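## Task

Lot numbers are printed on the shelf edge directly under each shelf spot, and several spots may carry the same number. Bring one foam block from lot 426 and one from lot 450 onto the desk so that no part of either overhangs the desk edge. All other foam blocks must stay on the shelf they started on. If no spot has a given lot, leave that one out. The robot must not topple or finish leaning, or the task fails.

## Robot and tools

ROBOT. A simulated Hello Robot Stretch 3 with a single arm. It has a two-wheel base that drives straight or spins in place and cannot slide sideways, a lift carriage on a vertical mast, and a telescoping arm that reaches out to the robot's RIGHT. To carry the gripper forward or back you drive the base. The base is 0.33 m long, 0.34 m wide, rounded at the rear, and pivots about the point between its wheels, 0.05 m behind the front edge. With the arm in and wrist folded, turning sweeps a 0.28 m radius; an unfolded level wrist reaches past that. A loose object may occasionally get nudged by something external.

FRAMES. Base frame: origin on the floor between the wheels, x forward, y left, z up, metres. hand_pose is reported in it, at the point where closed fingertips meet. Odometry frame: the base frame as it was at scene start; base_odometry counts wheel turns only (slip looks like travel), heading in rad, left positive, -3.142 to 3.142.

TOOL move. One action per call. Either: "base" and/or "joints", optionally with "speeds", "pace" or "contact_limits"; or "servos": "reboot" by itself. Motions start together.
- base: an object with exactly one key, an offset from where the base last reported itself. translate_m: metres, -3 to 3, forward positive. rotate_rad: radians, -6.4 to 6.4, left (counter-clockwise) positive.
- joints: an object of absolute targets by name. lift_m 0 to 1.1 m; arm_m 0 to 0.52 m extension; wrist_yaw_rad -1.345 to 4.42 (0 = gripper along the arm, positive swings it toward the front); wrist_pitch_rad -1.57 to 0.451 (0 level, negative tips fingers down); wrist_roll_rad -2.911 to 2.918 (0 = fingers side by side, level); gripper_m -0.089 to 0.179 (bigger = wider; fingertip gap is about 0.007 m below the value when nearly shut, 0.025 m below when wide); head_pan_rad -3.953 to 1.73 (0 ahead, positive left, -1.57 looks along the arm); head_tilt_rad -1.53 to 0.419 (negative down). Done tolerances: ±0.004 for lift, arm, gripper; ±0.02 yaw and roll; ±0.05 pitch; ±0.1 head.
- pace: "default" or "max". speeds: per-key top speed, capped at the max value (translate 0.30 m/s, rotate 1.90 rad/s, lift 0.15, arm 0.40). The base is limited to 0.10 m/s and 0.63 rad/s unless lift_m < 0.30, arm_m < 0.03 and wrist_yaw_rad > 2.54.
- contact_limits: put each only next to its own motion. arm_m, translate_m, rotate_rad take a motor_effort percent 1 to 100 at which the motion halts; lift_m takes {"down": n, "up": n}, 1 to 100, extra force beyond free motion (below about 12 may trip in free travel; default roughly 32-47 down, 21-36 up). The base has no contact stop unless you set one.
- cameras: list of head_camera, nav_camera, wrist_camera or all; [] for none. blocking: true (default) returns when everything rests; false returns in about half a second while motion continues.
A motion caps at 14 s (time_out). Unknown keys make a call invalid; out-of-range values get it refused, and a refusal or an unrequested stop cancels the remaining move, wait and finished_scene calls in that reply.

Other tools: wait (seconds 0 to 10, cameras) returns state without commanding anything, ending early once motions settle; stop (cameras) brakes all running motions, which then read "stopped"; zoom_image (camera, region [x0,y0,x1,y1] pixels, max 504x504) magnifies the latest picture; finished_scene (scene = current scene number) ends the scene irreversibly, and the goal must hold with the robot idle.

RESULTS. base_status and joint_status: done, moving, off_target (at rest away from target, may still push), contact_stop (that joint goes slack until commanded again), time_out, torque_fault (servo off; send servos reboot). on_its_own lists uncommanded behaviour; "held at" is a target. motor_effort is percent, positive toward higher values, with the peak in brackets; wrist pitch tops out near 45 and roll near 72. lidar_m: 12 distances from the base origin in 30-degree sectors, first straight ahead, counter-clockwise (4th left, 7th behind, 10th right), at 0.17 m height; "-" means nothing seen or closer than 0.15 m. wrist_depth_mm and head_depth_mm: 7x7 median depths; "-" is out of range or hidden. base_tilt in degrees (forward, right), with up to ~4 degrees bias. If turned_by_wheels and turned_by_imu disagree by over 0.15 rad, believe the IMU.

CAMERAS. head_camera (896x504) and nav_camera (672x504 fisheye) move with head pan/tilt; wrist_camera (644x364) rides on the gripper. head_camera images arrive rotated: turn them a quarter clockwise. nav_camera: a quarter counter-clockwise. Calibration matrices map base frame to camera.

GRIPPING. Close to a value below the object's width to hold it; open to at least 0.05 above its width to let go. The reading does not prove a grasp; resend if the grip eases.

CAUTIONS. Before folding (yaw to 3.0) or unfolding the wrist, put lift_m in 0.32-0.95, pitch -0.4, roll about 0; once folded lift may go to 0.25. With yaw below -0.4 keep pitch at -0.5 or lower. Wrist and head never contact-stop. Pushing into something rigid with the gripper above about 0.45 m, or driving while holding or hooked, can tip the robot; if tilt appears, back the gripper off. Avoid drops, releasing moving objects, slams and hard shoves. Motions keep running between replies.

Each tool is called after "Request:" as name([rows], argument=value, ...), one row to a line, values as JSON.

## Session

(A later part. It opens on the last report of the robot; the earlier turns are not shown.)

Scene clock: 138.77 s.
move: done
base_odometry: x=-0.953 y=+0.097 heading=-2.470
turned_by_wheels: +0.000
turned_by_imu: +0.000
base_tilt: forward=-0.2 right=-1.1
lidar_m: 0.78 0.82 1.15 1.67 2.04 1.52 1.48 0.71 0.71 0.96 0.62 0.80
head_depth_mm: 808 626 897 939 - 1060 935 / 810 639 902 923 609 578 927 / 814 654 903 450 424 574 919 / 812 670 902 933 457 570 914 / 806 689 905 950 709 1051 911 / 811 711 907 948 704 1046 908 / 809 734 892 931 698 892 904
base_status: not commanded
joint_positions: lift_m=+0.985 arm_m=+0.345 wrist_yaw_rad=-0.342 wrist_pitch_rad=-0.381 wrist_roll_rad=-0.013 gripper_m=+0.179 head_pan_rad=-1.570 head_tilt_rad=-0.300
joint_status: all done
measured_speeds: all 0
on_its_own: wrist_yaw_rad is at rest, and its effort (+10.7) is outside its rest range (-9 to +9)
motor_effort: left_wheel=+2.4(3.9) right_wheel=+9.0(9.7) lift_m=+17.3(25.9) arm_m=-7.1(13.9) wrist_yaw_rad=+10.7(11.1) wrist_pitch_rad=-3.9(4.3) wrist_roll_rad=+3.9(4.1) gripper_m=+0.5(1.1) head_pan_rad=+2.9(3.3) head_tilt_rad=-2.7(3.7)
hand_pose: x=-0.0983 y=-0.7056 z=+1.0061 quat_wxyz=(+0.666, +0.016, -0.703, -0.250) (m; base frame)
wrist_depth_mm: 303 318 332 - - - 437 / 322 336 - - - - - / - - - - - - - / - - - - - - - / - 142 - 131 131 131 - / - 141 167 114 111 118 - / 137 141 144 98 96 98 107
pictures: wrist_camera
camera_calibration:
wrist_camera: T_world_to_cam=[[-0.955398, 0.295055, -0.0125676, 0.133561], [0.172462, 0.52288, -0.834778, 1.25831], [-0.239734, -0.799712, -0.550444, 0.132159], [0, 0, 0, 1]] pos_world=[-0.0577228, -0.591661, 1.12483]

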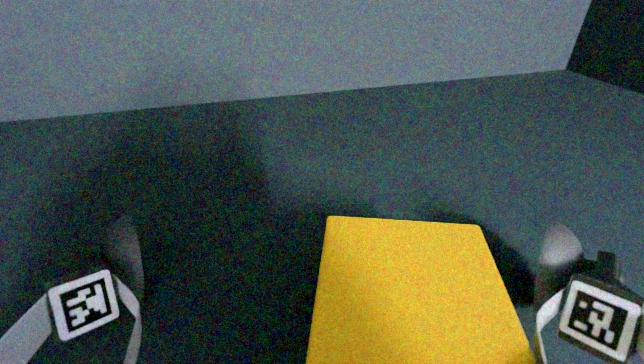

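Request:
move(joints={"lift_m":1.07}, cameras=[])

Request:
move(base={"translate_m":-0.032}, joints={"wrist_yaw_rad":-0.33,"wrist_pitch_rad":-0.41}, cameras=["wrist_camera"])

Request:
move(joints={"lift_m":1.01}, speeds={"lift_m":0.06}, cameras=["wrist_camera"])

Scene clock: 148.70 s.
move: done
base_odometry: x=-0.953 y=+0.097 heading=-2.470
turned_by_wheels: +0.000
turned_by_imu: +0.000
base_tilt: forward=-0.3 right=-1.0
lidar_m: 0.78 0.82 1.15 1.66 2.04 1.53 1.48 0.71 0.71 0.96 0.62 0.80
head_depth_mm: 810 628 886 959 737 584 928 / 812 642 879 936 684 579 925 / 810 657 426 397 621 574 920 / 810 677 895 435 674 570 916 / 809 692 905 950 707 1052 913 / 809 715 907 945 703 1048 905 / 806 735 895 932 696 891 901
base_status: not commanded
joint_positions: lift_m=+1.070 arm_m=+0.345 wrist_yaw_rad=-0.333 wrist_pitch_rad=-0.412 wrist_roll_rad=-0.005 gripper_m=+0.179 head_pan_rad=-1.570 head_tilt_rad=-0.300
joint_status: all done
measured_speeds: all 0
motor_effort: left_wheel=+2.1(2.7) right_wheel=+9.5(9.8) lift_m=+29.5(31.7) arm_m=-12.1(15.4) wrist_yaw_rad=+1.7(10.2) wrist_pitch_rad=+1.7(4.0) wrist_roll_rad=+1.8(4.2) gripper_m=+0.3(1.1) head_pan_rad=+3.2(3.9) head_tilt_rad=-2.3(3.3)
hand_pose: x=-0.0951 y=-0.7027 z=+1.0841 quat_wxyz=(+0.661, +0.029, -0.704, -0.258) (m; base frame)
wrist_depth_mm: 305 320 333 - - - 432 / 327 336 - - - - 477 / - - - - - - - / - - - - - - - / - 143 - - - - - / - 126 - - - - - / - - - 174 174 - 105
pictures: none
No camera images: "cameras" was empty.

Scene clock: 150.03 s.
move: done
base_odometry: x=-0.928 y=+0.117 heading=-2.470
turned_by_wheels: +0.000
turned_by_imu: +0.000
base_tilt: forward=-0.4 right=-1.2
lidar_m: 0.81 0.85 1.16 1.67 1.99 1.49 1.45 0.70 0.69 0.96 0.64 0.83
head_depth_mm: 808 629 885 952 735 582 931 / 806 643 880 935 687 578 927 / 808 658 427 396 641 572 917 / 806 675 895 436 659 569 914 / 806 696 902 949 706 1051 915 / 809 713 903 946 702 1048 912 / 810 738 904 942 695 979 909
base_status: done
joint_positions: lift_m=+1.070 arm_m=+0.345 wrist_yaw_rad=-0.333 wrist_pitch_rad=-0.421 wrist_roll_rad=-0.005 gripper_m=+0.179 head_pan_rad=-1.570 head_tilt_rad=-0.300
joint_status: all done
measured_speeds: all 0
motor_effort: left_wheel=-6.4(10.7) right_wheel=-5.4(9.4) lift_m=+27.4(29.3) arm_m=-11.7(13.0) wrist_yaw_rad=+2.5(3.7) wrist_pitch_rad=+1.6(1.7) wrist_roll_rad=+1.8(2.1) gripper_m=+0.5(0.9) head_pan_rad=+3.3(4.0) head_tilt_rad=-2.8(3.6)
hand_pose: x=-0.0947 y=-0.7016 z=+1.0819 quat_wxyz=(+0.660, +0.032, -0.704, -0.261) (m; base frame)
wrist_depth_mm: 306 319 332 - - - 433 / 325 337 - - - - - / - - - - - - - / - - - - - - - / - 143 - - - - - / - 126 - - - - - / - - - 172 - - 105
pictures: wrist_camera
camera_calibration:
wrist_camera: T_world_to_cam=[[-0.95693, 0.289573, -0.0207739, 0.141722], [0.185141, 0.553573, -0.81196, 1.31698], [-0.223622, -0.780836, -0.583343, 0.22832], [0, 0, 0, 1]] pos_world=[-0.0571512, -0.591802, 1.20547]

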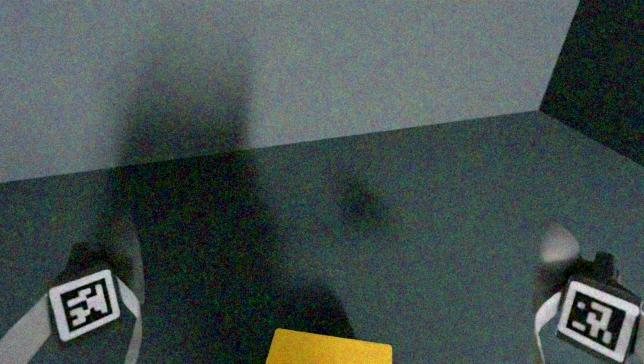

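Scene clock: 151.60 s.
move: done
base_odometry: x=-0.928 y=+0.117 heading=-2.470
turned_by_wheels: +0.000
turned_by_imu: +0.000
base_tilt: forward=-0.3 right=-1.3
lidar_m: 0.81 0.85 1.16 1.67 1.99 1.49 1.45 0.70 0.68 0.96 0.64 0.82
head_depth_mm: 808 630 893 928 - 582 931 / 809 645 897 370 645 578 927 / 809 658 899 437 541 574 920 / 810 677 903 926 506 569 912 / 806 691 903 944 707 1050 913 / 811 715 906 945 700 1046 905 / 811 738 913 941 697 977 905
base_status: not commanded
joint_positions: lift_m=+1.010 arm_m=+0.345 wrist_yaw_rad=-0.333 wrist_pitch_rad=-0.422 wrist_roll_rad=-0.005 gripper_m=+0.179 head_pan_rad=-1.570 head_tilt_rad=-0.300
joint_status: all done
measured_speeds: all 0
motor_effort: left_wheel=-6.2(7.0) right_wheel=-6.3(6.3) lift_m=+25.0(27.2) arm_m=-10.8(12.9) wrist_yaw_rad=+2.0(3.5) wrist_pitch_rad=+1.7(1.9) wrist_roll_rad=+1.9(1.9) gripper_m=+0.3(1.0) head_pan_rad=+3.4(3.9) head_tilt_rad=-2.7(3.6)
hand_pose: x=-0.0946 y=-0.7015 z=+1.0218 quat_wxyz=(+0.659, +0.033, -0.704, -0.261) (m; base frame)
wrist_depth_mm: 304 321 330 - - - 432 / 325 337 - - - - - / - - - - - - - / - - - - - - - / - 142 - - - - - / - 126 130 130 126 - - / 154 158 157 113 153 160 105
pictures: wrist_camera
camera_calibration:
wrist_camera: T_world_to_cam=[[-0.95694, 0.289538, -0.0208319, 0.140519], [0.185333, 0.554148, -0.811525, 1.26803], [-0.223423, -0.780441, -0.583947, 0.194197], [0, 0, 0, 1]] pos_world=[-0.0571516, -0.591803, 1.14537]

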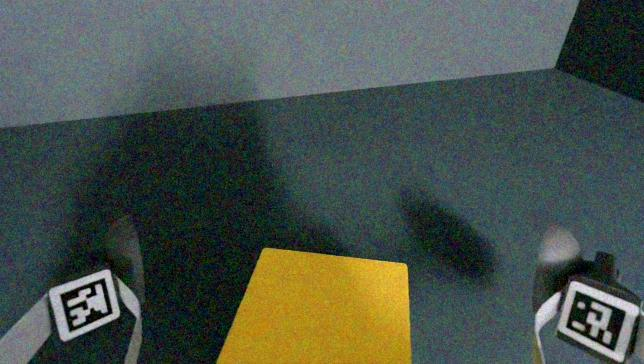

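Request:
move(joints={"lift_m":0.978}, speeds={"lift_m":0.06}, cameras=["wrist_camera"])

Scene clock: 185.87 s.
move: done
base_odometry: x=-0.928 y=+0.117 heading=-2.470
turned_by_wheels: +0.000
turned_by_imu: +0.000
base_tilt: forward=-0.4 right=-1.4
lidar_m: 0.81 0.85 1.16 1.67 1.99 1.49 1.45 0.70 0.69 0.96 0.64 0.83
head_depth_mm: 808 623 897 935 328 1069 932 / 814 638 899 926 612 579 928 / 811 654 901 476 421 576 920 / 810 670 903 937 460 570 916 / 810 688 904 949 710 1053 915 / 814 710 908 947 702 1048 908 / 808 732 908 945 699 974 906
base_status: not commanded
joint_positions: lift_m=+0.978 arm_m=+0.345 wrist_yaw_rad=-0.333 wrist_pitch_rad=-0.370 wrist_roll_rad=-0.002 gripper_m=+0.179 head_pan_rad=-1.570 head_tilt_rad=-0.300
joint_status: all done
measured_speeds: all 0
motor_effort: left_wheel=-4.6(6.9) right_wheel=-5.0(6.0) lift_m=+16.9(27.2) arm_m=-1.5(10.6) wrist_yaw_rad=+1.3(3.4) wrist_pitch_rad=-7.9(8.4) wrist_roll_rad=+0.5(1.9) gripper_m=+0.2(1.1) head_pan_rad=+3.5(3.7) head_tilt_rad=-2.3(3.1)
hand_pose: x=-0.0967 y=-0.7074 z=+1.0015 quat_wxyz=(+0.665, +0.014, -0.706, -0.244) (m; base frame)
wrist_depth_mm: 304 317 333 - - - 431 / 321 333 - - - - - / - - - - - - - / - - - - - - - / - 142 121 121 120 - - / - 142 106 102 109 160 159 / - 137 94 91 96 139 107
pictures: wrist_camera
camera_calibration:
wrist_camera: T_world_to_cam=[[-0.956842, 0.28977, -0.0220544, 0.141191], [0.174591, 0.512525, -0.840735, 1.25403], [-0.232316, -0.808301, -0.540997, 0.113688], [0, 0, 0, 1]] pos_world=[-0.0574334, -0.591741, 1.11893]

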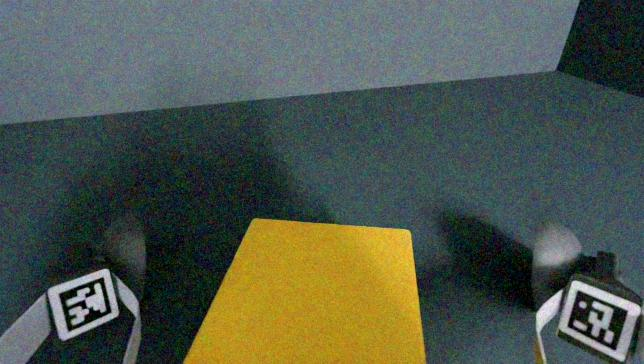

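Request:
move(joints={"gripper_m":0.04}, cameras=[])

Request:
move(joints={"lift_m":1.06}, cameras=["wrist_camera"])

Scene clock: 194.77 s.
move: done
base_odometry: x=-0.928 y=+0.117 heading=-2.470
turned_by_wheels: +0.000
turned_by_imu: +0.000
base_tilt: forward=-0.3 right=-1.2
lidar_m: 0.81 0.85 1.16 1.67 2.00 1.49 1.45 0.70 0.68 0.96 0.64 0.83
head_depth_mm: 808 627 896 936 327 1066 931 / 809 638 900 925 610 579 923 / 810 658 898 475 421 573 921 / 814 672 901 938 461 570 916 / 809 690 902 950 708 1049 911 / 812 712 904 946 700 1046 907 / 815 733 908 941 698 976 907
base_status: not commanded
joint_positions: lift_m=+0.978 arm_m=+0.345 wrist_yaw_rad=-0.332 wrist_pitch_rad=-0.349 wrist_roll_rad=-0.002 gripper_m=+0.041 head_pan_rad=-1.570 head_tilt_rad=-0.300
joint_status: all done
measured_speeds: all 0
on_its_own: wrist_pitch_rad is at rest, and its effort (-11.7) is outside its rest range (-8 to +12)
motor_effort: left_wheel=-4.8(5.3) right_wheel=-5.7(6.5) lift_m=+19.5(20.8) arm_m=-11.1(18.4) wrist_yaw_rad=-0.5(2.8) wrist_pitch_rad=-11.7(11.8) wrist_roll_rad=+0.6(0.8) gripper_m=-23.7(95.3) head_pan_rad=+3.2(4.0) head_tilt_rad=-2.1(3.6)
hand_pose: x=-0.0972 y=-0.7098 z=+1.0064 quat_wxyz=(+0.667, +0.007, -0.706, -0.236) (m; base frame)
wrist_depth_mm: 301 318 330 - - - 430 / 321 333 - - - - - / 337 - - - - - - / - - - - - - - / - - 149 122 131 - - / 164 125 129 114 113 127 166 / 150 138 98 95 97 136 147
pictures: none
No camera images: "cameras" was empty.

Scene clock: 196.33 s.
move: done
base_odometry: x=-0.928 y=+0.117 heading=-2.470
turned_by_wheels: +0.000
turned_by_imu: +0.000
base_tilt: forward=-0.3 right=-1.2
lidar_m: 0.81 0.86 1.16 1.67 2.00 1.49 1.45 0.70 0.68 0.96 0.64 0.83
head_depth_mm: 807 630 890 - 736 582 933 / 810 644 882 939 685 577 925 / 809 659 879 402 637 573 917 / 808 675 897 436 672 569 917 / 805 693 902 948 708 1050 912 / 810 716 909 942 702 1045 908 / 810 737 905 943 695 975 903
base_status: not commanded
joint_positions: lift_m=+1.060 arm_m=+0.345 wrist_yaw_rad=-0.332 wrist_pitch_rad=-0.423 wrist_roll_rad=-0.002 gripper_m=+0.044 head_pan_rad=-1.570 head_tilt_rad=-0.300
joint_status: all done
measured_speeds: all 0
motor_effort: left_wheel=-4.8(5.4) right_wheel=-5.1(6.1) lift_m=+28.1(31.9) arm_m=-10.3(11.5) wrist_yaw_rad=+0.8(2.3) wrist_pitch_rad=+2.1(11.7) wrist_roll_rad=+0.8(0.8) gripper_m=-9.8(24.0) head_pan_rad=+3.4(3.9) head_tilt_rad=-1.7(3.2)
hand_pose: x=-0.0944 y=-0.7015 z=+1.0715 quat_wxyz=(+0.658, +0.033, -0.705, -0.261) (m; base frame)
wrist_depth_mm: 306 321 332 - - - 430 / 325 337 - - - - - / - - - - - - - / - - - - - - - / - - 148 120 128 - - / - - 117 108 112 124 - / - - 95 94 94 118 -
pictures: wrist_camera
camera_calibration:
wrist_camera: T_world_to_cam=[[-0.956758, 0.289887, -0.024058, 0.14553], [0.188313, 0.554229, -0.810783, 1.3078], [-0.221702, -0.780254, -0.584852, 0.224547], [0, 0, 0, 1]] pos_world=[-0.0572557, -0.591803, 1.19517]

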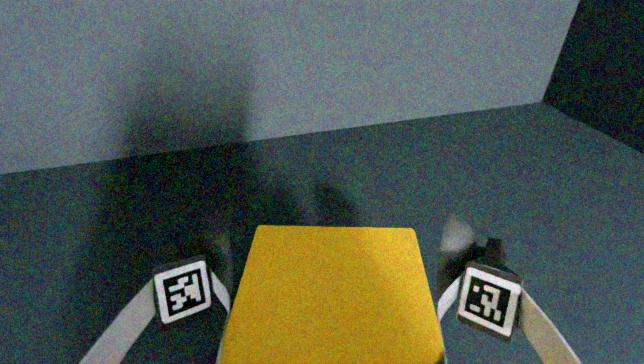

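Request:
move(joints={"arm_m":0.0}, cameras=["wrist_camera"])

Request:
move(joints={"lift_m":0.92,"wrist_yaw_rad":2.3,"head_pan_rad":0.8}, speeds={"wrist_yaw_rad":1.0}, cameras=["wrist_camera","nav_camera"])

Scene clock: 207.33 s.
move: done
base_odometry: x=-0.928 y=+0.117 heading=-2.470
turned_by_wheels: +0.000
turned_by_imu: +0.000
base_tilt: forward=-0.2 right=-1.4
lidar_m: 0.81 0.85 1.16 1.67 1.99 1.49 1.45 0.70 0.68 0.96 0.64 0.83
head_depth_mm: 807 628 893 933 - - - / 807 641 896 941 - - - / 808 657 898 947 - - - / 810 675 903 944 715 569 950 / 807 693 904 951 709 1053 911 / 808 712 903 943 701 1046 911 / 812 737 905 941 694 975 901
base_status: not commanded
joint_positions: lift_m=+1.060 arm_m=+0.001 wrist_yaw_rad=-0.332 wrist_pitch_rad=-0.424 wrist_roll_rad=-0.002 gripper_m=+0.044 head_pan_rad=-1.570 head_tilt_rad=-0.300
joint_status: all done
measured_speeds: all 0
motor_effort: left_wheel=-4.8(5.2) right_wheel=-5.6(6.0) lift_m=+27.2(27.4) arm_m=-12.1(14.1) wrist_yaw_rad=+1.4(2.2) wrist_pitch_rad=+2.1(2.1) wrist_roll_rad=+0.6(0.8) gripper_m=-9.5(10.3) head_pan_rad=+2.9(3.6) head_tilt_rad=-1.4(3.2)
hand_pose: x=-0.0943 y=-0.3570 z=+1.0713 quat_wxyz=(+0.658, +0.033, -0.705, -0.261) (m; base frame)
wrist_depth_mm: - - - - - - - / - - - - - - - / - - - - - - - / - - - - - - - / - - 151 128 128 - - / - - 117 109 112 124 - / - - 95 94 94 124 -
pictures: wrist_camera
camera_calibration:
wrist_camera: T_world_to_cam=[[-0.956742, 0.289935, -0.0241235, 0.0457546], [0.188523, 0.554666, -0.810435, 1.11657], [-0.221593, -0.779925, -0.585331, 0.494004], [0, 0, 0, 1]] pos_world=[-0.057256, -0.247304, 1.19517]

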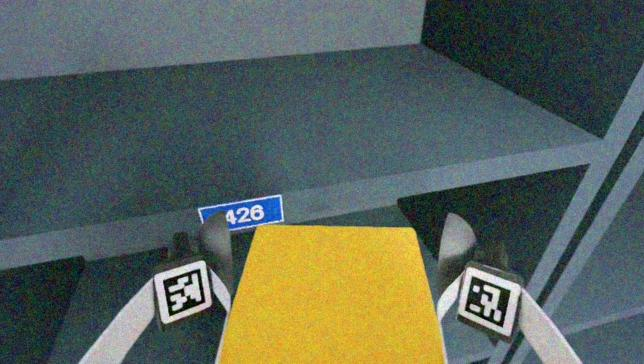

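Scene clock: 210.63 s.
move: done
base_odometry: x=-0.928 y=+0.117 heading=-2.470
turned_by_wheels: +0.000
turned_by_imu: +0.000
base_tilt: forward=-0.3 right=-1.2
lidar_m: 0.81 0.85 1.16 1.67 2.00 1.49 1.45 0.70 0.68 0.96 0.64 0.82
head_depth_mm: 770 791 816 842 866 901 932 / 830 859 893 926 956 997 1037 / 944 984 1017 1056 1092 1100 1156 / 1052 1096 1135 1188 1242 1302 1364 / 1177 1233 1296 1352 1405 1513 1483 / 1352 1426 1498 1583 1378 1756 1477 / 1569 1676 1778 1842 1279 1955 1470
base_status: not commanded
joint_positions: lift_m=+0.920 arm_m=+0.001 wrist_yaw_rad=+2.297 wrist_pitch_rad=-0.425 wrist_roll_rad=-0.002 gripper_m=+0.044 head_pan_rad=+0.803 head_tilt_rad=-0.300
joint_status: all done
measured_speeds: all 0
motor_effort: left_wheel=-4.3(5.3) right_wheel=-5.0(5.9) lift_m=+26.0(28.6) arm_m=-8.6(12.0) wrist_yaw_rad=+1.1(5.0) wrist_pitch_rad=+2.2(2.3) wrist_roll_rad=+0.4(0.8) gripper_m=-9.9(10.2) head_pan_rad=-3.1(5.4) head_tilt_rad=-2.1(3.0)
hand_pose: x=+0.1459 y=+0.0028 z=+0.9312 quat_wxyz=(+0.420, +0.691, -0.147, +0.570) (m; base frame)
wrist_depth_mm: - - - - - - - / - - - - - - - / - - - - - - - / - - - - - - - / - - 153 - 143 - - / - - 117 108 112 124 - / - - 95 95 94 124 765
pictures: nav_camera (sideways), wrist_camera
camera_calibration:
nav_camera: T_world_to_cam=[[0.17543, 0.206197, 0.962656, -1.21103], [0.729126, -0.684242, 0.0136891, 0.0279089], [0.661513, 0.699497, -0.27038, 0.301159], [0, 0, 0, 1]] pos_world=[-0.00711876, 0.058147, 1.24685]
wrist_camera: T_world_to_cam=[[0.691287, -0.72218, -0.0240536, -0.0697252], [-0.436807, -0.391141, -0.810067, 0.851717], [0.575605, 0.570496, -0.585844, 0.626105], [0, 0, 0, 1]] pos_world=[0.0598469, -0.0744026, 1.05507]

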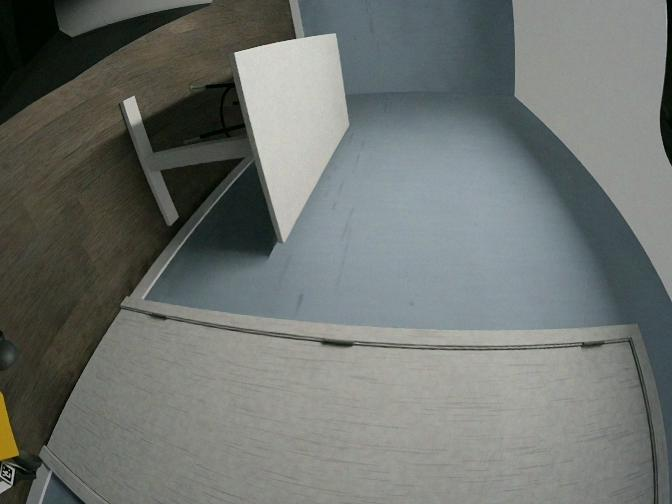

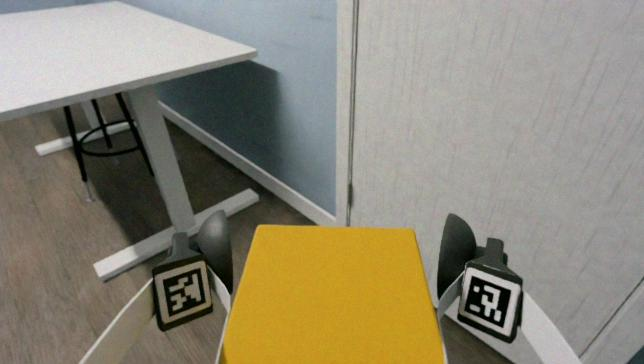

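Request:
move(base={"translate_m":-0.5}, cameras=[])

Request:
move(base={"rotate_rad":1.53}, joints={"head_pan_rad":-0.9}, cameras=[])

Request:
move(base={"translate_m":1.3}, joints={"head_pan_rad":-1.57,"head_tilt_rad":-0.5}, cameras=["nav_camera"])

Scene clock: 240.90 s.
move: done
base_odometry: x=-0.536 y=+0.428 heading=-2.470
turned_by_wheels: +0.000
turned_by_imu: +0.000
base_tilt: forward=-0.4 right=-1.3
lidar_m: 1.31 1.37 1.41 3.75 1.33 0.98 0.96 1.00 0.97 0.49 0.99 1.01
head_depth_mm: 1271 1308 1353 1377 1414 1449 1483 / 1383 1432 1481 1528 1579 1650 1546 / 1524 1576 1637 1708 1742 1808 1542 / 1695 1764 1826 1892 1935 1952 1545 / 1901 1986 2063 2085 1525 1612 1523 / 2176 2296 2401 2309 1471 1904 1483 / 2494 2673 2844 2277 1461 1888 1515
base_status: done
joint_positions: lift_m=+0.920 arm_m=+0.001 wrist_yaw_rad=+2.297 wrist_pitch_rad=-0.425 wrist_roll_rad=-0.002 gripper_m=+0.044 head_pan_rad=+0.800 head_tilt_rad=-0.300
joint_status: not commanded
measured_speeds: all 0
motor_effort: left_wheel=-6.9(12.2) right_wheel=-5.2(11.7) lift_m=+23.8(30.0) arm_m=+1.1(5.8) wrist_yaw_rad=+1.8(3.5) wrist_pitch_rad=+2.2(2.3) wrist_roll_rad=+0.4(0.9) gripper_m=-9.4(10.4) head_pan_rad=-3.1(3.8) head_tilt_rad=-2.0(3.0)
hand_pose: x=+0.1459 y=+0.0029 z=+0.9312 quat_wxyz=(+0.420, +0.691, -0.147, +0.570) (m; base frame)
wrist_depth_mm: - - - - - - - / - - - - - - - / - - - - - - - / - - - - - - - / - - 153 - 143 - - / - - 117 109 112 - - / - - 95 95 94 - -
pictures: none
No camera images: "cameras" was empty.

Scene clock: 244.43 s.
move: done
base_odometry: x=-0.536 y=+0.428 heading=-0.940
turned_by_wheels: +1.530
turned_by_imu: +1.504
base_tilt: forward=-0.3 right=-1.2
lidar_m: 3.74 1.39 1.00 0.96 0.98 0.99 0.50 0.98 1.01 1.31 1.35 1.41
head_depth_mm: 1152 1194 1235 1277 1328 1379 1417 / 1229 1263 1314 1368 1429 1484 1509 / 1333 1388 1437 1503 1551 1634 1545 / 1441 1497 1564 1633 1710 1769 1539 / 1546 1630 1702 1773 1862 1916 1530 / 1681 1765 1858 1935 1592 1789 1519 / 1848 1951 2058 2103 1429 1814 1482
base_status: done
joint_positions: lift_m=+0.920 arm_m=+0.001 wrist_yaw_rad=+2.297 wrist_pitch_rad=-0.425 wrist_roll_rad=-0.002 gripper_m=+0.044 head_pan_rad=-0.901 head_tilt_rad=-0.300
joint_status: all done
measured_speeds: all 0
motor_effort: left_wheel=-8.8(12.9) right_wheel=+10.8(12.0) lift_m=+25.2(25.4) arm_m=-3.3(3.3) wrist_yaw_rad=+2.1(3.9) wrist_pitch_rad=+2.3(2.3) wrist_roll_rad=+0.7(0.8) gripper_m=-9.7(10.2) head_pan_rad=+3.4(5.5) head_tilt_rad=-1.9(2.8)
hand_pose: x=+0.1459 y=+0.0028 z=+0.9312 quat_wxyz=(+0.420, +0.691, -0.147, +0.570) (m; base frame)
wrist_depth_mm: - - - - - - - / - - - - - - - / - - - - - - - / - - - - - - - / - - 153 - 144 - - / - 125 117 109 112 - - / - - 95 95 94 - -
pictures: none
No camera images: "cameras" was empty.

Scene clock: 258.57 s.
move: done
base_odometry: x=+0.230 y=-0.622 heading=-0.941
turned_by_wheels: +0.000
turned_by_imu: +0.001
base_tilt: forward=-0.4 right=-1.4
lidar_m: 2.49 1.43 1.03 0.98 1.01 1.37 1.79 1.86 1.35 0.83 0.75 1.37
head_depth_mm: 1083 1177 1281 1407 1544 1639 - / 1081 1172 1272 1399 993 752 - / 1084 1163 1269 1344 937 724 - / 1077 1159 1265 1333 937 744 - / 1069 1161 1260 1330 928 715 - / 1070 1149 1256 1300 922 712 1261 / 1068 1145 1256 1294 910 707 1228
base_status: done
joint_positions: lift_m=+0.920 arm_m=+0.001 wrist_yaw_rad=+2.297 wrist_pitch_rad=-0.425 wrist_roll_rad=-0.002 gripper_m=+0.044 head_pan_rad=-1.570 head_tilt_rad=-0.500
joint_status: all done
measured_speeds: all 0
motor_effort: left_wheel=-0.2(9.5) right_wheel=+10.4(14.3) lift_m=+29.0(30.2) arm_m=-6.5(13.3) wrist_yaw_rad=+2.1(3.9) wrist_pitch_rad=+2.2(2.4) wrist_roll_rad=+0.5(0.9) gripper_m=-9.8(10.4) head_pan_rad=+3.4(5.3) head_tilt_rad=+3.7(7.3)
hand_pose: x=+0.1458 y=+0.0029 z=+0.9312 quat_wxyz=(+0.420, +0.691, -0.147, +0.570) (m; base frame)
wrist_depth_mm: - - - - - - - / - - - - - - - / - - - - - - - / - - - - - - - / - - 153 - 144 - - / - - 117 109 112 - - / - - 95 95 94 - -
pictures: nav_camera (sideways)
camera_calibration:
nav_camera: T_world_to_cam=[[0.0173528, -0.455981, 0.88982, -1.11495], [-0.999791, -0.0175225, 0.0105182, 0.0426246], [0.0107957, -0.889817, -0.45619, 0.54692], [0, 0, 0, 1]] pos_world=[0.0560588, -0.0209899, 1.24116]

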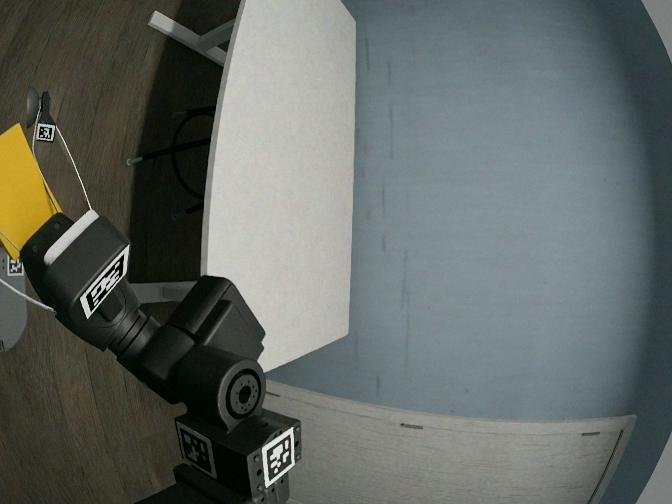

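Request:
move(joints={"wrist_yaw_rad":0,"lift_m":0.92}, speeds={"wrist_yaw_rad":1.0}, cameras=[])

Request:
move(joints={"arm_m":0.37,"lift_m":0.82}, cameras=[])

Request:
move(joints={"lift_m":0.73}, speeds={"lift_m":0.02}, contact_limits={"lift_m":{"down":14}}, cameras=["wrist_camera","nav_camera"])

Scene clock: 276.90 s.
move: done
base_odometry: x=+0.230 y=-0.622 heading=-0.941
turned_by_wheels: +0.000
turned_by_imu: +0.000
base_tilt: forward=-0.3 right=-1.2
lidar_m: 2.48 1.42 1.03 0.98 1.01 1.37 1.78 1.86 1.36 0.83 0.75 1.37
head_depth_mm: 1088 1173 1283 1407 1549 1622 - / 1087 1172 1274 1402 993 752 - / 1076 1163 1275 1343 941 773 - / 1073 1161 1265 1328 934 770 - / 1075 1155 1256 1328 924 694 1264 / 1068 1154 1254 1303 922 710 1263 / 1064 1155 1251 1289 914 707 1224
base_status: not commanded
joint_positions: lift_m=+0.920 arm_m=+0.001 wrist_yaw_rad=+0.003 wrist_pitch_rad=-0.425 wrist_roll_rad=-0.002 gripper_m=+0.044 head_pan_rad=-1.570 head_tilt_rad=-0.500
joint_status: all done
measured_speeds: all 0
motor_effort: left_wheel=+0.5(0.8) right_wheel=+10.1(11.5) lift_m=+28.4(31.8) arm_m=-3.2(4.9) wrist_yaw_rad=-4.1(6.4) wrist_pitch_rad=+2.2(2.3) wrist_roll_rad=+0.7(0.8) gripper_m=-9.8(10.2) head_pan_rad=+3.7(4.1) head_tilt_rad=+4.3(5.4)
hand_pose: x=-0.0209 y=-0.3691 z=+0.9312 quat_wxyz=(+0.692, +0.150, -0.690, -0.148) (m; base frame)
wrist_depth_mm: - - - - - - - / - - - - - - - / - - - - - - - / - - - - - - - / - - 148 120 128 - - / - - 117 108 112 145 - / - - 95 94 94 - -
pictures: none
No camera images: "cameras" was empty.

Scene clock: 280.83 s.
move: done
base_odometry: x=+0.230 y=-0.622 heading=-0.941
turned_by_wheels: +0.000
turned_by_imu: +0.000
base_tilt: forward=-0.3 right=-1.3
lidar_m: 2.49 1.43 1.03 0.98 1.01 1.36 1.78 1.86 1.36 0.82 0.75 1.37
head_depth_mm: 1086 1171 1278 1401 1543 1484 291 / 1076 1170 1273 1397 433 347 1254 / 1074 1170 1272 1348 526 723 1244 / 1075 1162 1267 1341 547 719 1239 / 1070 1160 1268 1321 922 717 1267 / 1065 1155 1259 1303 921 710 1258 / 1062 1151 1257 1298 911 706 1226
base_status: not commanded
joint_positions: lift_m=+0.820 arm_m=+0.370 wrist_yaw_rad=+0.003 wrist_pitch_rad=-0.425 wrist_roll_rad=-0.002 gripper_m=+0.044 head_pan_rad=-1.570 head_tilt_rad=-0.500
joint_status: all done
measured_speeds: all 0
motor_effort: left_wheel=+0.2(0.8) right_wheel=+10.9(11.3) lift_m=+28.9(31.2) arm_m=+12.9(14.7) wrist_yaw_rad=-3.7(4.5) wrist_pitch_rad=+2.3(2.4) wrist_roll_rad=+0.7(0.8) gripper_m=-9.2(10.4) head_pan_rad=+3.5(4.0) head_tilt_rad=+3.3(4.8)
hand_pose: x=-0.0209 y=-0.7385 z=+0.8311 quat_wxyz=(+0.692, +0.150, -0.690, -0.148) (m; base frame)
wrist_depth_mm: - - - - - - - / - - - - - - - / - - - - - - - / - - - - - - - / - - 148 120 128 - - / - - 117 109 112 124 - / - - 95 94 94 117 -
pictures: none
No camera images: "cameras" was empty.

Scene clock: 285.70 s.
move: done
base_odometry: x=+0.230 y=-0.622 heading=-0.941
turned_by_wheels: +0.000
turned_by_imu: +0.000
base_tilt: forward=-0.4 right=-1.2
lidar_m: 2.49 1.42 1.03 0.98 1.01 1.37 1.79 1.86 1.36 0.83 0.75 1.37
head_depth_mm: 1087 1167 1277 1407 1542 1579 1290 / 1081 1174 1274 1398 990 459 368 / 1081 1165 1267 1347 579 658 1246 / 1074 1165 1265 1330 679 676 1242 / 1069 1159 1263 1325 927 714 1268 / 1066 1151 1261 1304 922 713 1258 / 1067 1149 1255 1293 918 710 1225
base_status: not commanded
joint_positions: lift_m=+0.730 arm_m=+0.370 wrist_yaw_rad=+0.003 wrist_pitch_rad=-0.425 wrist_roll_rad=-0.002 gripper_m=+0.044 head_pan_rad=-1.570 head_tilt_rad=-0.500
joint_status: all done
measured_speeds: all 0
motor_effort: left_wheel=+0.1(0.7) right_wheel=+10.1(11.6) lift_m=+26.1(29.5) arm_m=+9.6(13.1) wrist_yaw_rad=-3.5(5.0) wrist_pitch_rad=+2.3(2.4) wrist_roll_rad=+0.8(0.8) gripper_m=-9.7(10.3) head_pan_rad=+3.5(4.0) head_tilt_rad=+3.4(5.2)
contact_limits: lift_m down 14 (down: maximum 72; up: maximum 65)
hand_pose: x=-0.0209 y=-0.7385 z=+0.7411 quat_wxyz=(+0.692, +0.150, -0.690, -0.148) (m; base frame)
wrist_depth_mm: - - - - - - - / - - - - - - - / - - - - - - - / - - - - - - - / - - 148 120 128 - - / - - 117 108 111 124 - / - - 95 94 94 117 -
pictures: nav_camera (sideways), wrist_camera
camera_calibration:
nav_camera: T_world_to_cam=[[0.0173531, -0.455902, 0.889861, -1.115], [-0.999791, -0.0175215, 0.0105201, 0.0426223], [0.0107956, -0.889858, -0.456111, 0.546821], [0, 0, 0, 1]] pos_world=[0.0560588, -0.0209902, 1.24116]
wrist_camera: T_world_to_cam=[[-0.998907, -0.0400674, -0.0240876, -0.0259848], [-0.00399571, 0.586523, -0.809923, 1.06591], [0.0465795, -0.808941, -0.586042, 0.00407573], [0, 0, 0, 1]] pos_world=[-0.0218871, -0.622927, 0.865071]

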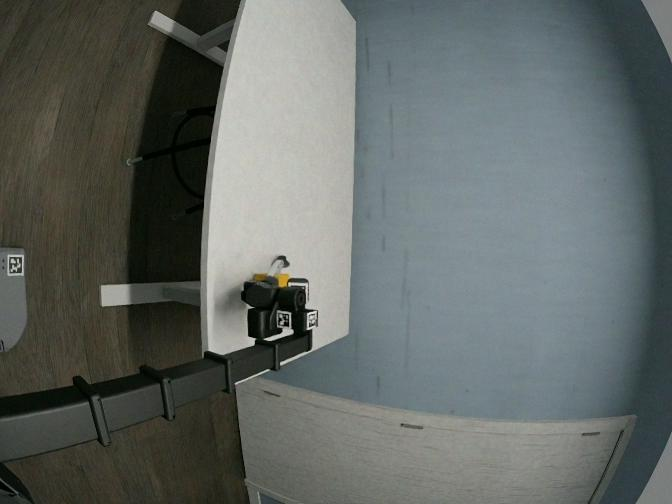

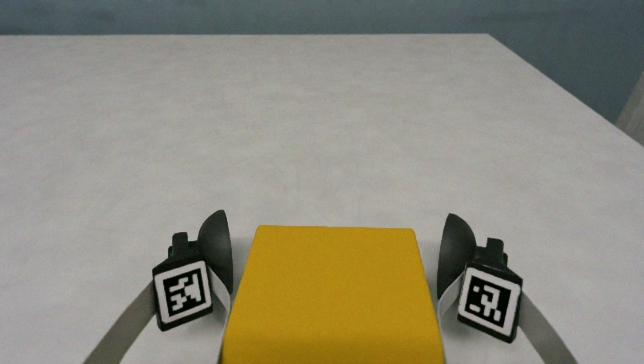

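Request:
move(joints={"lift_m":0.66}, speeds={"lift_m":0.02}, contact_limits={"lift_m":{"down":14}}, cameras=["wrist_camera"])

Scene clock: 296.33 s.
move: contact_stop
base_odometry: x=+0.230 y=-0.622 heading=-0.940
turned_by_wheels: +0.000
turned_by_imu: +0.000
base_tilt: forward=-0.4 right=-1.4
lidar_m: 2.49 1.42 1.03 0.98 1.01 1.37 1.78 1.86 1.36 0.83 0.75 1.37
head_depth_mm: 1087 1174 1280 1404 1545 1580 1291 / 1080 1169 1279 1399 994 663 389 / 1083 1168 1276 1341 943 573 1246 / 1078 1160 1268 1332 859 657 1237 / 1075 1156 1261 1329 927 715 1271 / 1069 1157 1258 1311 922 712 1261 / 1063 1149 1250 1291 914 707 1225
base_status: not commanded
joint_positions: lift_m=+0.706 arm_m=+0.370 wrist_yaw_rad=+0.002 wrist_pitch_rad=-0.341 wrist_roll_rad=-0.002 gripper_m=+0.044 head_pan_rad=-1.570 head_tilt_rad=-0.500
joint_status: lift_m contact_stop (moved -0.024 of -0.070)
measured_speeds: translate_m=+0.000 rotate_rad=+0.000 lift_m=+0.005 arm_m=+0.000 wrist_yaw_rad=+0.000 wrist_pitch_rad=+0.000 wrist_roll_rad=+0.000 head_pan_rad=+0.000 head_tilt_rad=+0.000
on_its_own: lift_m is slack since a contact_stop (your +0.660 is given up); wrist_pitch_rad is at rest, and its effort (-13.0) is outside its rest range (-8 to +12)
motor_effort: left_wheel=-0.9(1.1) right_wheel=+5.0(11.2) lift_m=+21.2(28.2) arm_m=+3.3(7.4) wrist_yaw_rad=-1.5(4.8) wrist_pitch_rad=-13.0(20.5) wrist_roll_rad=+0.3(0.9) gripper_m=-10.3(10.9) head_pan_rad=+3.3(3.7) head_tilt_rad=+2.5(3.7)
contact_limits: lift_m down 14 (down: maximum 72; up: maximum 65)
hand_pose: x=-0.0212 y=-0.7484 z=+0.7361 quat_wxyz=(+0.698, +0.121, -0.696, -0.120) (m; base frame)
wrist_depth_mm: - - - - - - - / - - - - - - - / - - - - - - - / - - - - - - - / - - 149 127 132 - - / - - 128 114 114 123 - / - - 95 95 94 118 -
pictures: wrist_camera
camera_calibration:
wrist_camera: T_world_to_cam=[[-0.998951, -0.0407553, -0.0208884, -0.0295936], [-0.00318468, 0.516829, -0.856082, 1.04941], [0.0456856, -0.855118, -0.516417, -0.0926796], [0, 0, 0, 1]] pos_world=[-0.0219864, -0.622824, 0.849902]

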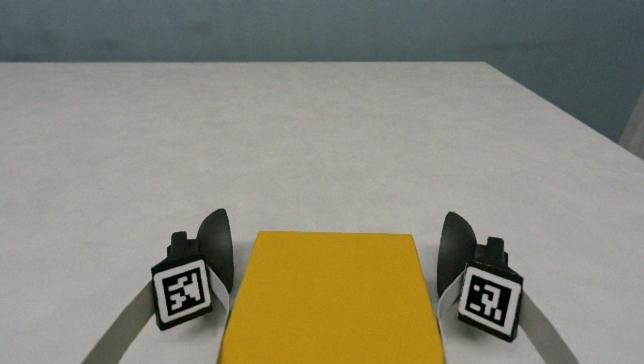

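Request:
move(joints={"gripper_m":0.179}, cameras=[])

Request:
move(joints={"lift_m":0.88}, cameras=["wrist_camera"])

Request:
move(joints={"arm_m":0.0,"head_pan_rad":0.7,"head_tilt_rad":-0.2}, pace="max", cameras=["nav_camera"])

Scene clock: 304.70 s.
move: done
base_odometry: x=+0.230 y=-0.622 heading=-0.940
turned_by_wheels: +0.000
turned_by_imu: +0.000
base_tilt: forward=-0.2 right=-1.2
lidar_m: 2.48 1.43 1.03 0.98 1.02 1.37 1.78 1.86 1.36 0.82 0.75 1.37
head_depth_mm: 1086 1173 1275 1402 1542 1584 1297 / 1083 1169 1278 1396 992 663 386 / 1079 1168 1274 1336 603 573 1239 / 1073 1156 1262 1334 857 656 1238 / 1073 1155 1257 1329 927 718 1263 / 1068 1153 1259 1309 922 711 1263 / 1067 1147 1254 1292 919 708 1232
base_status: not commanded
joint_positions: lift_m=+0.712 arm_m=+0.370 wrist_yaw_rad=-0.006 wrist_pitch_rad=-0.374 wrist_roll_rad=+0.001 gripper_m=+0.179 head_pan_rad=-1.570 head_tilt_rad=-0.500
joint_status: all done
measured_speeds: all 0
on_its_own: lift_m is slack since a contact_stop (your +0.660 is given up)
motor_effort: left_wheel=-1.9(2.3) right_wheel=+4.0(5.7) lift_m=+26.6(27.0) arm_m=-5.4(5.5) wrist_yaw_rad=+4.5(9.7) wrist_pitch_rad=-6.9(10.3) wrist_roll_rad=-0.5(0.8) gripper_m=+3.9(87.9) head_pan_rad=+2.7(3.9) head_tilt_rad=+2.3(2.9)
contact_limits: lift_m down 14 (down: maximum 72; up: maximum 65)
hand_pose: x=-0.0228 y=-0.7447 z=+0.7346 quat_wxyz=(+0.694, +0.130, -0.695, -0.134) (m; base frame)
wrist_depth_mm: - - - - - - - / - - - - - - - / - - - - - - - / - - - - - - - / - - - 121 124 - - / - 124 109 109 108 - - / - - 95 94 93 - 106
pictures: none
No camera images: "cameras" was empty.

Scene clock: 307.07 s.
move: done
base_odometry: x=+0.230 y=-0.622 heading=-0.940
turned_by_wheels: +0.000
turned_by_imu: +0.000
base_tilt: forward=-0.4 right=-1.2
lidar_m: 2.49 1.42 1.03 0.98 1.01 1.37 1.78 1.86 1.36 0.82 0.75 1.37
head_depth_mm: 1084 1172 1279 1409 350 - - / 1077 1174 1269 1343 366 703 1295 / 1077 1165 1270 507 835 725 1244 / 1073 1161 1273 1120 827 719 1243 / 1071 1158 1260 1326 928 716 1267 / 1065 1151 1253 1302 922 711 1267 / 1066 1152 1253 1288 914 708 1232
base_status: not commanded
joint_positions: lift_m=+0.880 arm_m=+0.370 wrist_yaw_rad=-0.002 wrist_pitch_rad=-0.422 wrist_roll_rad=+0.001 gripper_m=+0.179 head_pan_rad=-1.570 head_tilt_rad=-0.500
joint_status: all done
measured_speeds: all 0
motor_effort: left_wheel=-2.1(2.4) right_wheel=+4.3(4.8) lift_m=+29.5(32.4) arm_m=-8.3(8.3) wrist_yaw_rad=+1.3(4.6) wrist_pitch_rad=+1.7(7.1) wrist_roll_rad=-0.7(0.8) gripper_m=+0.4(3.6) head_pan_rad=+3.0(3.6) head_tilt_rad=+2.1(3.0)
hand_pose: x=-0.0220 y=-0.7389 z=+0.8918 quat_wxyz=(+0.691, +0.147, -0.692, -0.149) (m; base frame)
wrist_depth_mm: - - - - - - - / - - - - - - - / - - - - - - - / - - - - - - - / - 143 - - - - - / - 126 - - - - - / - - - - - - 105
pictures: wrist_camera
camera_calibration:
wrist_camera: T_world_to_cam=[[-0.999055, -0.0341268, -0.0269286, -0.0164809], [0.00193252, 0.583973, -0.811771, 1.18806], [0.0434288, -0.811055, -0.583355, 0.0880751], [0, 0, 0, 1]] pos_world=[-0.0225862, -0.622925, 1.01537]

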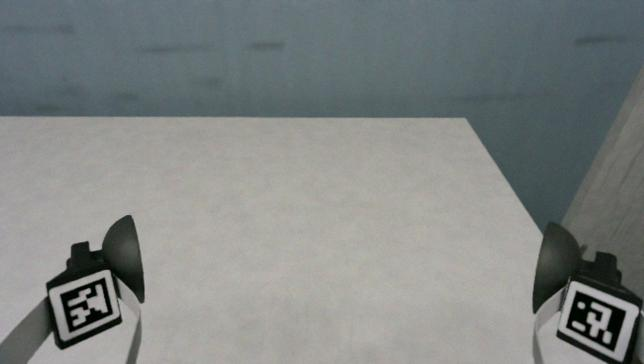

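Scene clock: 309.43 s.
move: done
base_odometry: x=+0.230 y=-0.622 heading=-0.940
turned_by_wheels: +0.000
turned_by_imu: +0.000
base_tilt: forward=-0.3 right=-1.4
lidar_m: 2.49 1.42 1.03 0.98 1.01 1.37 1.78 1.86 1.35 0.83 0.75 1.37
head_depth_mm: 2236 2341 2403 2439 2466 2380 1755 / 2325 2501 2531 2609 2680 2381 1729 / 2336 2686 2721 2762 2886 2337 1731 / 2141 1447 1501 1558 1618 1702 1662 / 1309 1276 1318 1365 1407 1456 1507 / 1114 1142 1170 1207 1239 1284 1320 / 1004 1028 1054 1080 1111 1135 1176
base_status: not commanded
joint_positions: lift_m=+0.880 arm_m=+0.001 wrist_yaw_rad=-0.002 wrist_pitch_rad=-0.423 wrist_roll_rad=+0.001 gripper_m=+0.179 head_pan_rad=+0.708 head_tilt_rad=-0.196
joint_status: all done
measured_speeds: translate_m=+0.000 rotate_rad=+0.000 lift_m=+0.000 arm_m=+0.000 wrist_yaw_rad=+0.000 wrist_pitch_rad=+0.000 wrist_roll_rad=+0.000 head_pan_rad=-0.024 head_tilt_rad=+0.000
motor_effort: left_wheel=-2.0(2.3) right_wheel=+4.0(4.9) lift_m=+25.8(29.6) arm_m=-11.5(14.4) wrist_yaw_rad=+1.8(2.7) wrist_pitch_rad=+2.1(2.1) wrist_roll_rad=-0.7(0.9) gripper_m=+0.6(1.2) head_pan_rad=-3.1(5.6) head_tilt_rad=-2.6(9.3)
hand_pose: x=-0.0220 y=-0.3693 z=+0.8915 quat_wxyz=(+0.691, +0.148, -0.692, -0.150) (m; base frame)
wrist_depth_mm: - - - - - - - / - - - - - - - / - - - - - - - / - - - - - - - / - 142 - - - - - / - 140 - - - - - / - - - - - - 105
pictures: nav_camera (sideways)
camera_calibration:
nav_camera: T_world_to_cam=[[0.117141, 0.122786, 0.985496, -1.24052], [0.66006, -0.751061, 0.0151193, 0.0264631], [0.742023, 0.648715, -0.169026, 0.168746], [0, 0, 0, 1]] pos_world=[0.00263523, 0.0627265, 1.25065]

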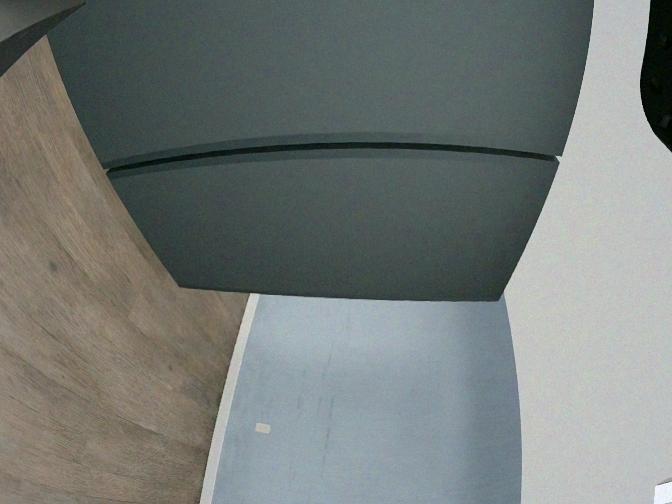

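Request:
move(joints={"wrist_yaw_rad":3.0,"wrist_pitch_rad":-0.4,"wrist_roll_rad":0,"gripper_m":0.04}, pace="max", cameras=[])

Request:
move(joints={"lift_m":0.28,"head_pan_rad":0.6}, pace="max", cameras=[])

Request:
move(base={"translate_m":1.8}, joints={"head_pan_rad":1.5}, pace="max", cameras=["nav_camera"])

Scene clock: 326.60 s.
move: done
base_odometry: x=+0.230 y=-0.622 heading=-0.940
turned_by_wheels: +0.000
turned_by_imu: +0.000
base_tilt: forward=-0.4 right=-1.3
lidar_m: 2.49 1.42 1.03 0.98 1.01 1.37 1.79 1.86 1.36 0.83 0.75 1.37
head_depth_mm: 2256 2330 2378 2423 2470 2373 1737 / 2354 2492 2558 2599 2644 2355 1742 / 2346 2606 2722 2843 2878 2351 1719 / 2127 1464 1525 1585 1650 1710 1668 / 1324 1286 1331 1370 1421 1475 1528 / 1118 1148 1180 1221 1254 1294 1336 / 1011 1034 1064 1082 1115 1153 1183
base_status: not commanded
joint_positions: lift_m=+0.880 arm_m=+0.001 wrist_yaw_rad=+2.997 wrist_pitch_rad=-0.421 wrist_roll_rad=+0.001 gripper_m=+0.040 head_pan_rad=+0.700 head_tilt_rad=-0.200
joint_status: all done
measured_speeds: all 0
motor_effort: left_wheel=-2.2(2.2) right_wheel=+4.0(4.9) lift_m=+23.4(24.6) arm_m=-3.7(7.2) wrist_yaw_rad=+2.1(7.7) wrist_pitch_rad=+3.4(5.9) wrist_roll_rad=-0.7(2.1) gripper_m=+0.2(85.1) head_pan_rad=-2.9(3.7) head_tilt_rad=-2.9(3.6)
hand_pose: x=+0.0110 y=+0.0761 z=+0.8920 quat_wxyz=(+0.198, +0.700, +0.098, +0.679) (m; base frame)
wrist_depth_mm: - 137 - - - - - / - 148 - - - - - / - 162 - - - - - / - 187 - - - - - / - - 203 - - - - / - - 127 - 129 - - / - - 263 - - - -
pictures: none
No camera images: "cameras" was empty.

Scene clock: 331.40 s.
move: done
base_odometry: x=+0.230 y=-0.622 heading=-0.940
turned_by_wheels: +0.000
turned_by_imu: +0.000
base_tilt: forward=-0.3 right=-1.3
lidar_m: 2.49 1.42 1.03 0.98 1.01 1.37 1.78 1.86 1.36 0.83 0.75 1.37
head_depth_mm: 2199 2257 2302 2386 2436 2356 1738 / 2305 2415 2428 2503 2571 2371 1731 / 2395 2547 2599 2657 2749 2322 1719 / 2385 2678 2795 2820 2883 2340 1706 / 2141 1433 1491 1547 1606 1663 1663 / 1271 1256 1296 1335 1374 1421 1461 / 1095 1112 1142 1171 1214 1235 1283
base_status: not commanded
joint_positions: lift_m=+0.280 arm_m=+0.001 wrist_yaw_rad=+2.997 wrist_pitch_rad=-0.420 wrist_roll_rad=+0.001 gripper_m=+0.040 head_pan_rad=+0.600 head_tilt_rad=-0.200
joint_status: all done
measured_speeds: all 0
motor_effort: left_wheel=-1.9(2.5) right_wheel=+4.1(4.9) lift_m=+25.8(26.4) arm_m=+4.0(4.6) wrist_yaw_rad=+1.4(3.5) wrist_pitch_rad=+3.2(3.4) wrist_roll_rad=-0.7(0.8) gripper_m=+0.3(0.9) head_pan_rad=+3.2(4.4) head_tilt_rad=-2.5(3.7)
hand_pose: x=+0.0110 y=+0.0763 z=+0.2923 quat_wxyz=(+0.197, +0.701, +0.097, +0.679) (m; base frame)
wrist_depth_mm: - 137 - - - - - / - 148 - - - - - / 914 162 856 907 880 869 870 / 722 186 649 710 703 692 684 / 598 577 204 567 559 578 569 / 510 511 127 297 130 495 488 / 281 281 257 267 422 431 427
pictures: none
No camera images: "cameras" was empty.

Scene clock: 338.83 s.
move: done
base_odometry: x=+1.291 y=-2.076 heading=-0.940
turned_by_wheels: +0.000
turned_by_imu: +0.001
base_tilt: forward=-0.2 right=-1.1
lidar_m: 0.70 0.73 0.98 1.32 1.06 1.42 3.55 1.39 1.05 1.27 1.02 0.74
head_depth_mm: 1544 1521 1509 1498 1489 1488 1479 / 2049 2059 2010 1992 1973 1946 1714 / 2286 2344 2393 2485 2542 2341 1728 / - 2330 2362 2468 2531 2350 1714 / - 2276 2346 2424 2487 2327 1718 / - 2248 2332 2384 2479 2303 1698 / - 2225 2289 1392 1415 1426 1459
base_status: done
joint_positions: lift_m=+0.280 arm_m=+0.001 wrist_yaw_rad=+2.998 wrist_pitch_rad=-0.420 wrist_roll_rad=+0.001 gripper_m=+0.040 head_pan_rad=+1.500 head_tilt_rad=-0.200
joint_status: all done
measured_speeds: all 0
motor_effort: left_wheel=+4.7(10.6) right_wheel=+3.5(17.0) lift_m=+24.6(29.3) arm_m=+11.5(12.3) wrist_yaw_rad=+2.2(3.3) wrist_pitch_rad=+3.2(3.3) wrist_roll_rad=-0.6(0.8) gripper_m=+0.2(1.0) head_pan_rad=-2.6(5.6) head_tilt_rad=-1.0(2.9)
hand_pose: x=+0.0109 y=+0.0763 z=+0.2923 quat_wxyz=(+0.197, +0.701, +0.097, +0.679) (m; base frame)
wrist_depth_mm: - 137 - - - - - / - 148 - - - - - / 927 162 850 892 897 886 815 / 725 187 652 708 696 701 678 / 603 572 203 563 562 573 570 / 509 508 126 299 129 494 490 / 280 278 256 268 422 428 428
pictures: nav_camera (sideways)
camera_calibration:
nav_camera: T_world_to_cam=[[-0.00474876, 0.173814, 0.984767, -1.23877], [0.998196, -0.058124, 0.0150725, 0.0244285], [0.0598584, 0.983062, -0.173224, 0.178346], [0, 0, 0, 1]] pos_world=[-0.0409425, 0.0414108, 1.25043]

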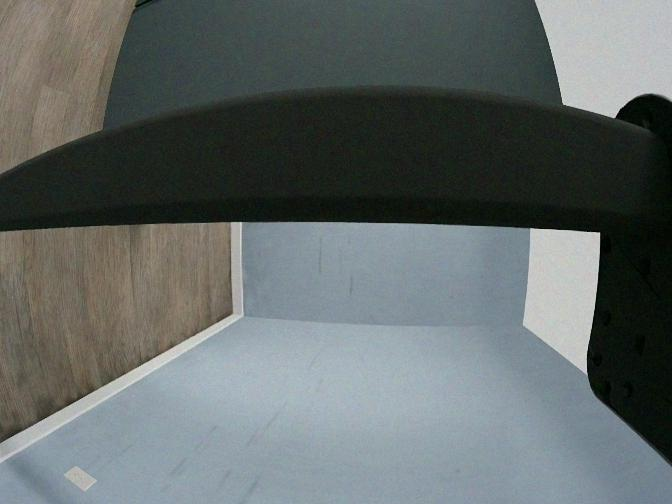

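Request:
move(base={"rotate_rad":1.57}, pace="max", cameras=[])

Request:
move(base={"translate_m":1.85}, pace="max", cameras=["head_camera"])

Scene clock: 346.07 s.
move: done
base_odometry: x=+1.291 y=-2.076 heading=+0.629
turned_by_wheels: +1.570
turned_by_imu: +1.539
base_tilt: forward=-0.3 right=-1.3
lidar_m: 1.43 1.07 1.39 3.44 1.39 1.05 1.27 1.05 0.74 0.71 0.72 0.97
head_depth_mm: 2323 2305 2080 2097 2059 2070 1742 / 2378 3369 2728 2712 2690 2352 1729 / 2522 3806 3636 3710 3431 2337 1727 / - 3807 3880 - 3620 2322 1734 / - 3759 3704 3839 3609 2317 1710 / - 3595 3754 3881 3533 2284 1696 / - 3581 3738 3758 3295 2273 1690
base_status: done
joint_positions: lift_m=+0.280 arm_m=+0.001 wrist_yaw_rad=+2.998 wrist_pitch_rad=-0.420 wrist_roll_rad=+0.001 gripper_m=+0.040 head_pan_rad=+1.500 head_tilt_rad=-0.200
joint_status: not commanded
measured_speeds: all 0
motor_effort: left_wheel=-7.7(15.1) right_wheel=+7.5(14.4) lift_m=+27.0(27.3) arm_m=+0.2(11.3) wrist_yaw_rad=+2.7(2.8) wrist_pitch_rad=+3.1(3.3) wrist_roll_rad=-0.8(0.8) gripper_m=+0.3(0.9) head_pan_rad=-1.5(2.4) head_tilt_rad=+0.9(1.4)
hand_pose: x=+0.0109 y=+0.0763 z=+0.2923 quat_wxyz=(+0.197, +0.701, +0.097, +0.679) (m; base frame)
wrist_depth_mm: - 137 - - - - - / - 147 - - - - - / 913 162 846 896 884 874 845 / 719 187 658 701 698 692 691 / 597 574 203 570 559 581 575 / 508 505 127 299 129 489 487 / 279 279 256 267 422 432 431
pictures: none
No camera images: "cameras" was empty.

Scene clock: 353.67 s.
move: done
base_odometry: x=+2.787 y=-0.988 heading=+0.629
turned_by_wheels: +0.000
turned_by_imu: +0.002
base_tilt: forward=-0.3 right=-1.2
lidar_m: 0.65 0.66 0.88 2.21 0.53 0.53 2.75 0.94 0.67 0.64 0.65 0.68
head_depth_mm: 1346 1342 1326 1325 1318 1321 1313 / 1774 1758 1754 1732 1737 1722 1617 / 2358 2586 2552 2529 2506 2228 1715 / - 3794 - - 3462 2323 1719 / - 3814 3817 - 3640 2277 1705 / - 3620 3746 3891 3087 2316 1705 / - 1982 2011 2053 2111 2091 1651
base_status: done
joint_positions: lift_m=+0.280 arm_m=+0.001 wrist_yaw_rad=+2.998 wrist_pitch_rad=-0.420 wrist_roll_rad=+0.001 gripper_m=+0.040 head_pan_rad=+1.500 head_tilt_rad=-0.200
joint_status: not commanded
measured_speeds: all 0
motor_effort: left_wheel=-0.7(12.2) right_wheel=+8.1(15.6) lift_m=+25.7(29.7) arm_m=-9.4(12.8) wrist_yaw_rad=+0.3(3.5) wrist_pitch_rad=+3.2(3.4) wrist_roll_rad=-0.6(0.8) gripper_m=+0.2(1.0) head_pan_rad=+0.0(2.2) head_tilt_rad=+3.0(3.7)
hand_pose: x=+0.0109 y=+0.0763 z=+0.2923 quat_wxyz=(+0.197, +0.701, +0.097, +0.679) (m; base frame)
wrist_depth_mm: - 137 - - - - - / - 148 - - - - - / - 161 844 901 886 861 - / - 187 655 712 694 684 670 / 572 568 203 570 562 571 569 / 508 509 127 297 129 491 491 / 280 279 257 268 421 431 429
pictures: head_camera (sideways)
camera_calibration:
head_camera: T_world_to_cam=[[0.0357016, -0.150097, -0.988027, 1.30129], [-0.99167, 0.117108, -0.0536238, 0.0755256], [0.123755, 0.981711, -0.144665, 0.143093], [0, 0, 0, 1]] pos_world=[0.0107298, 0.045999, 1.31046]

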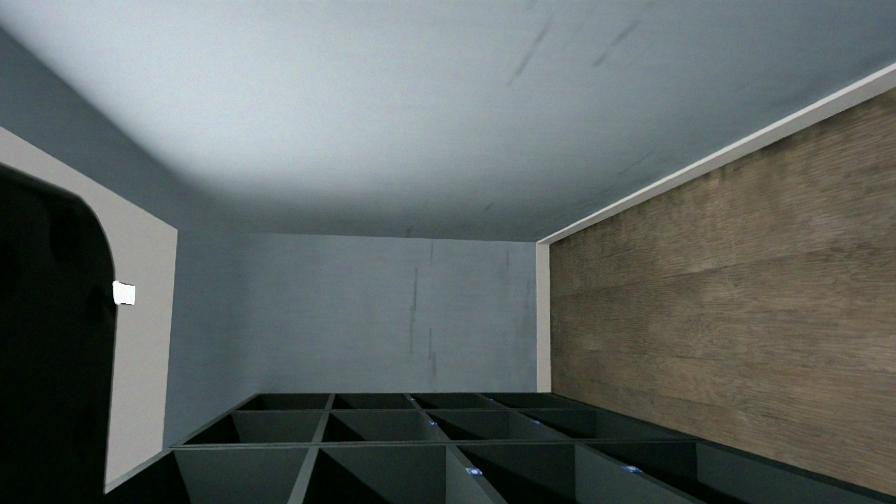

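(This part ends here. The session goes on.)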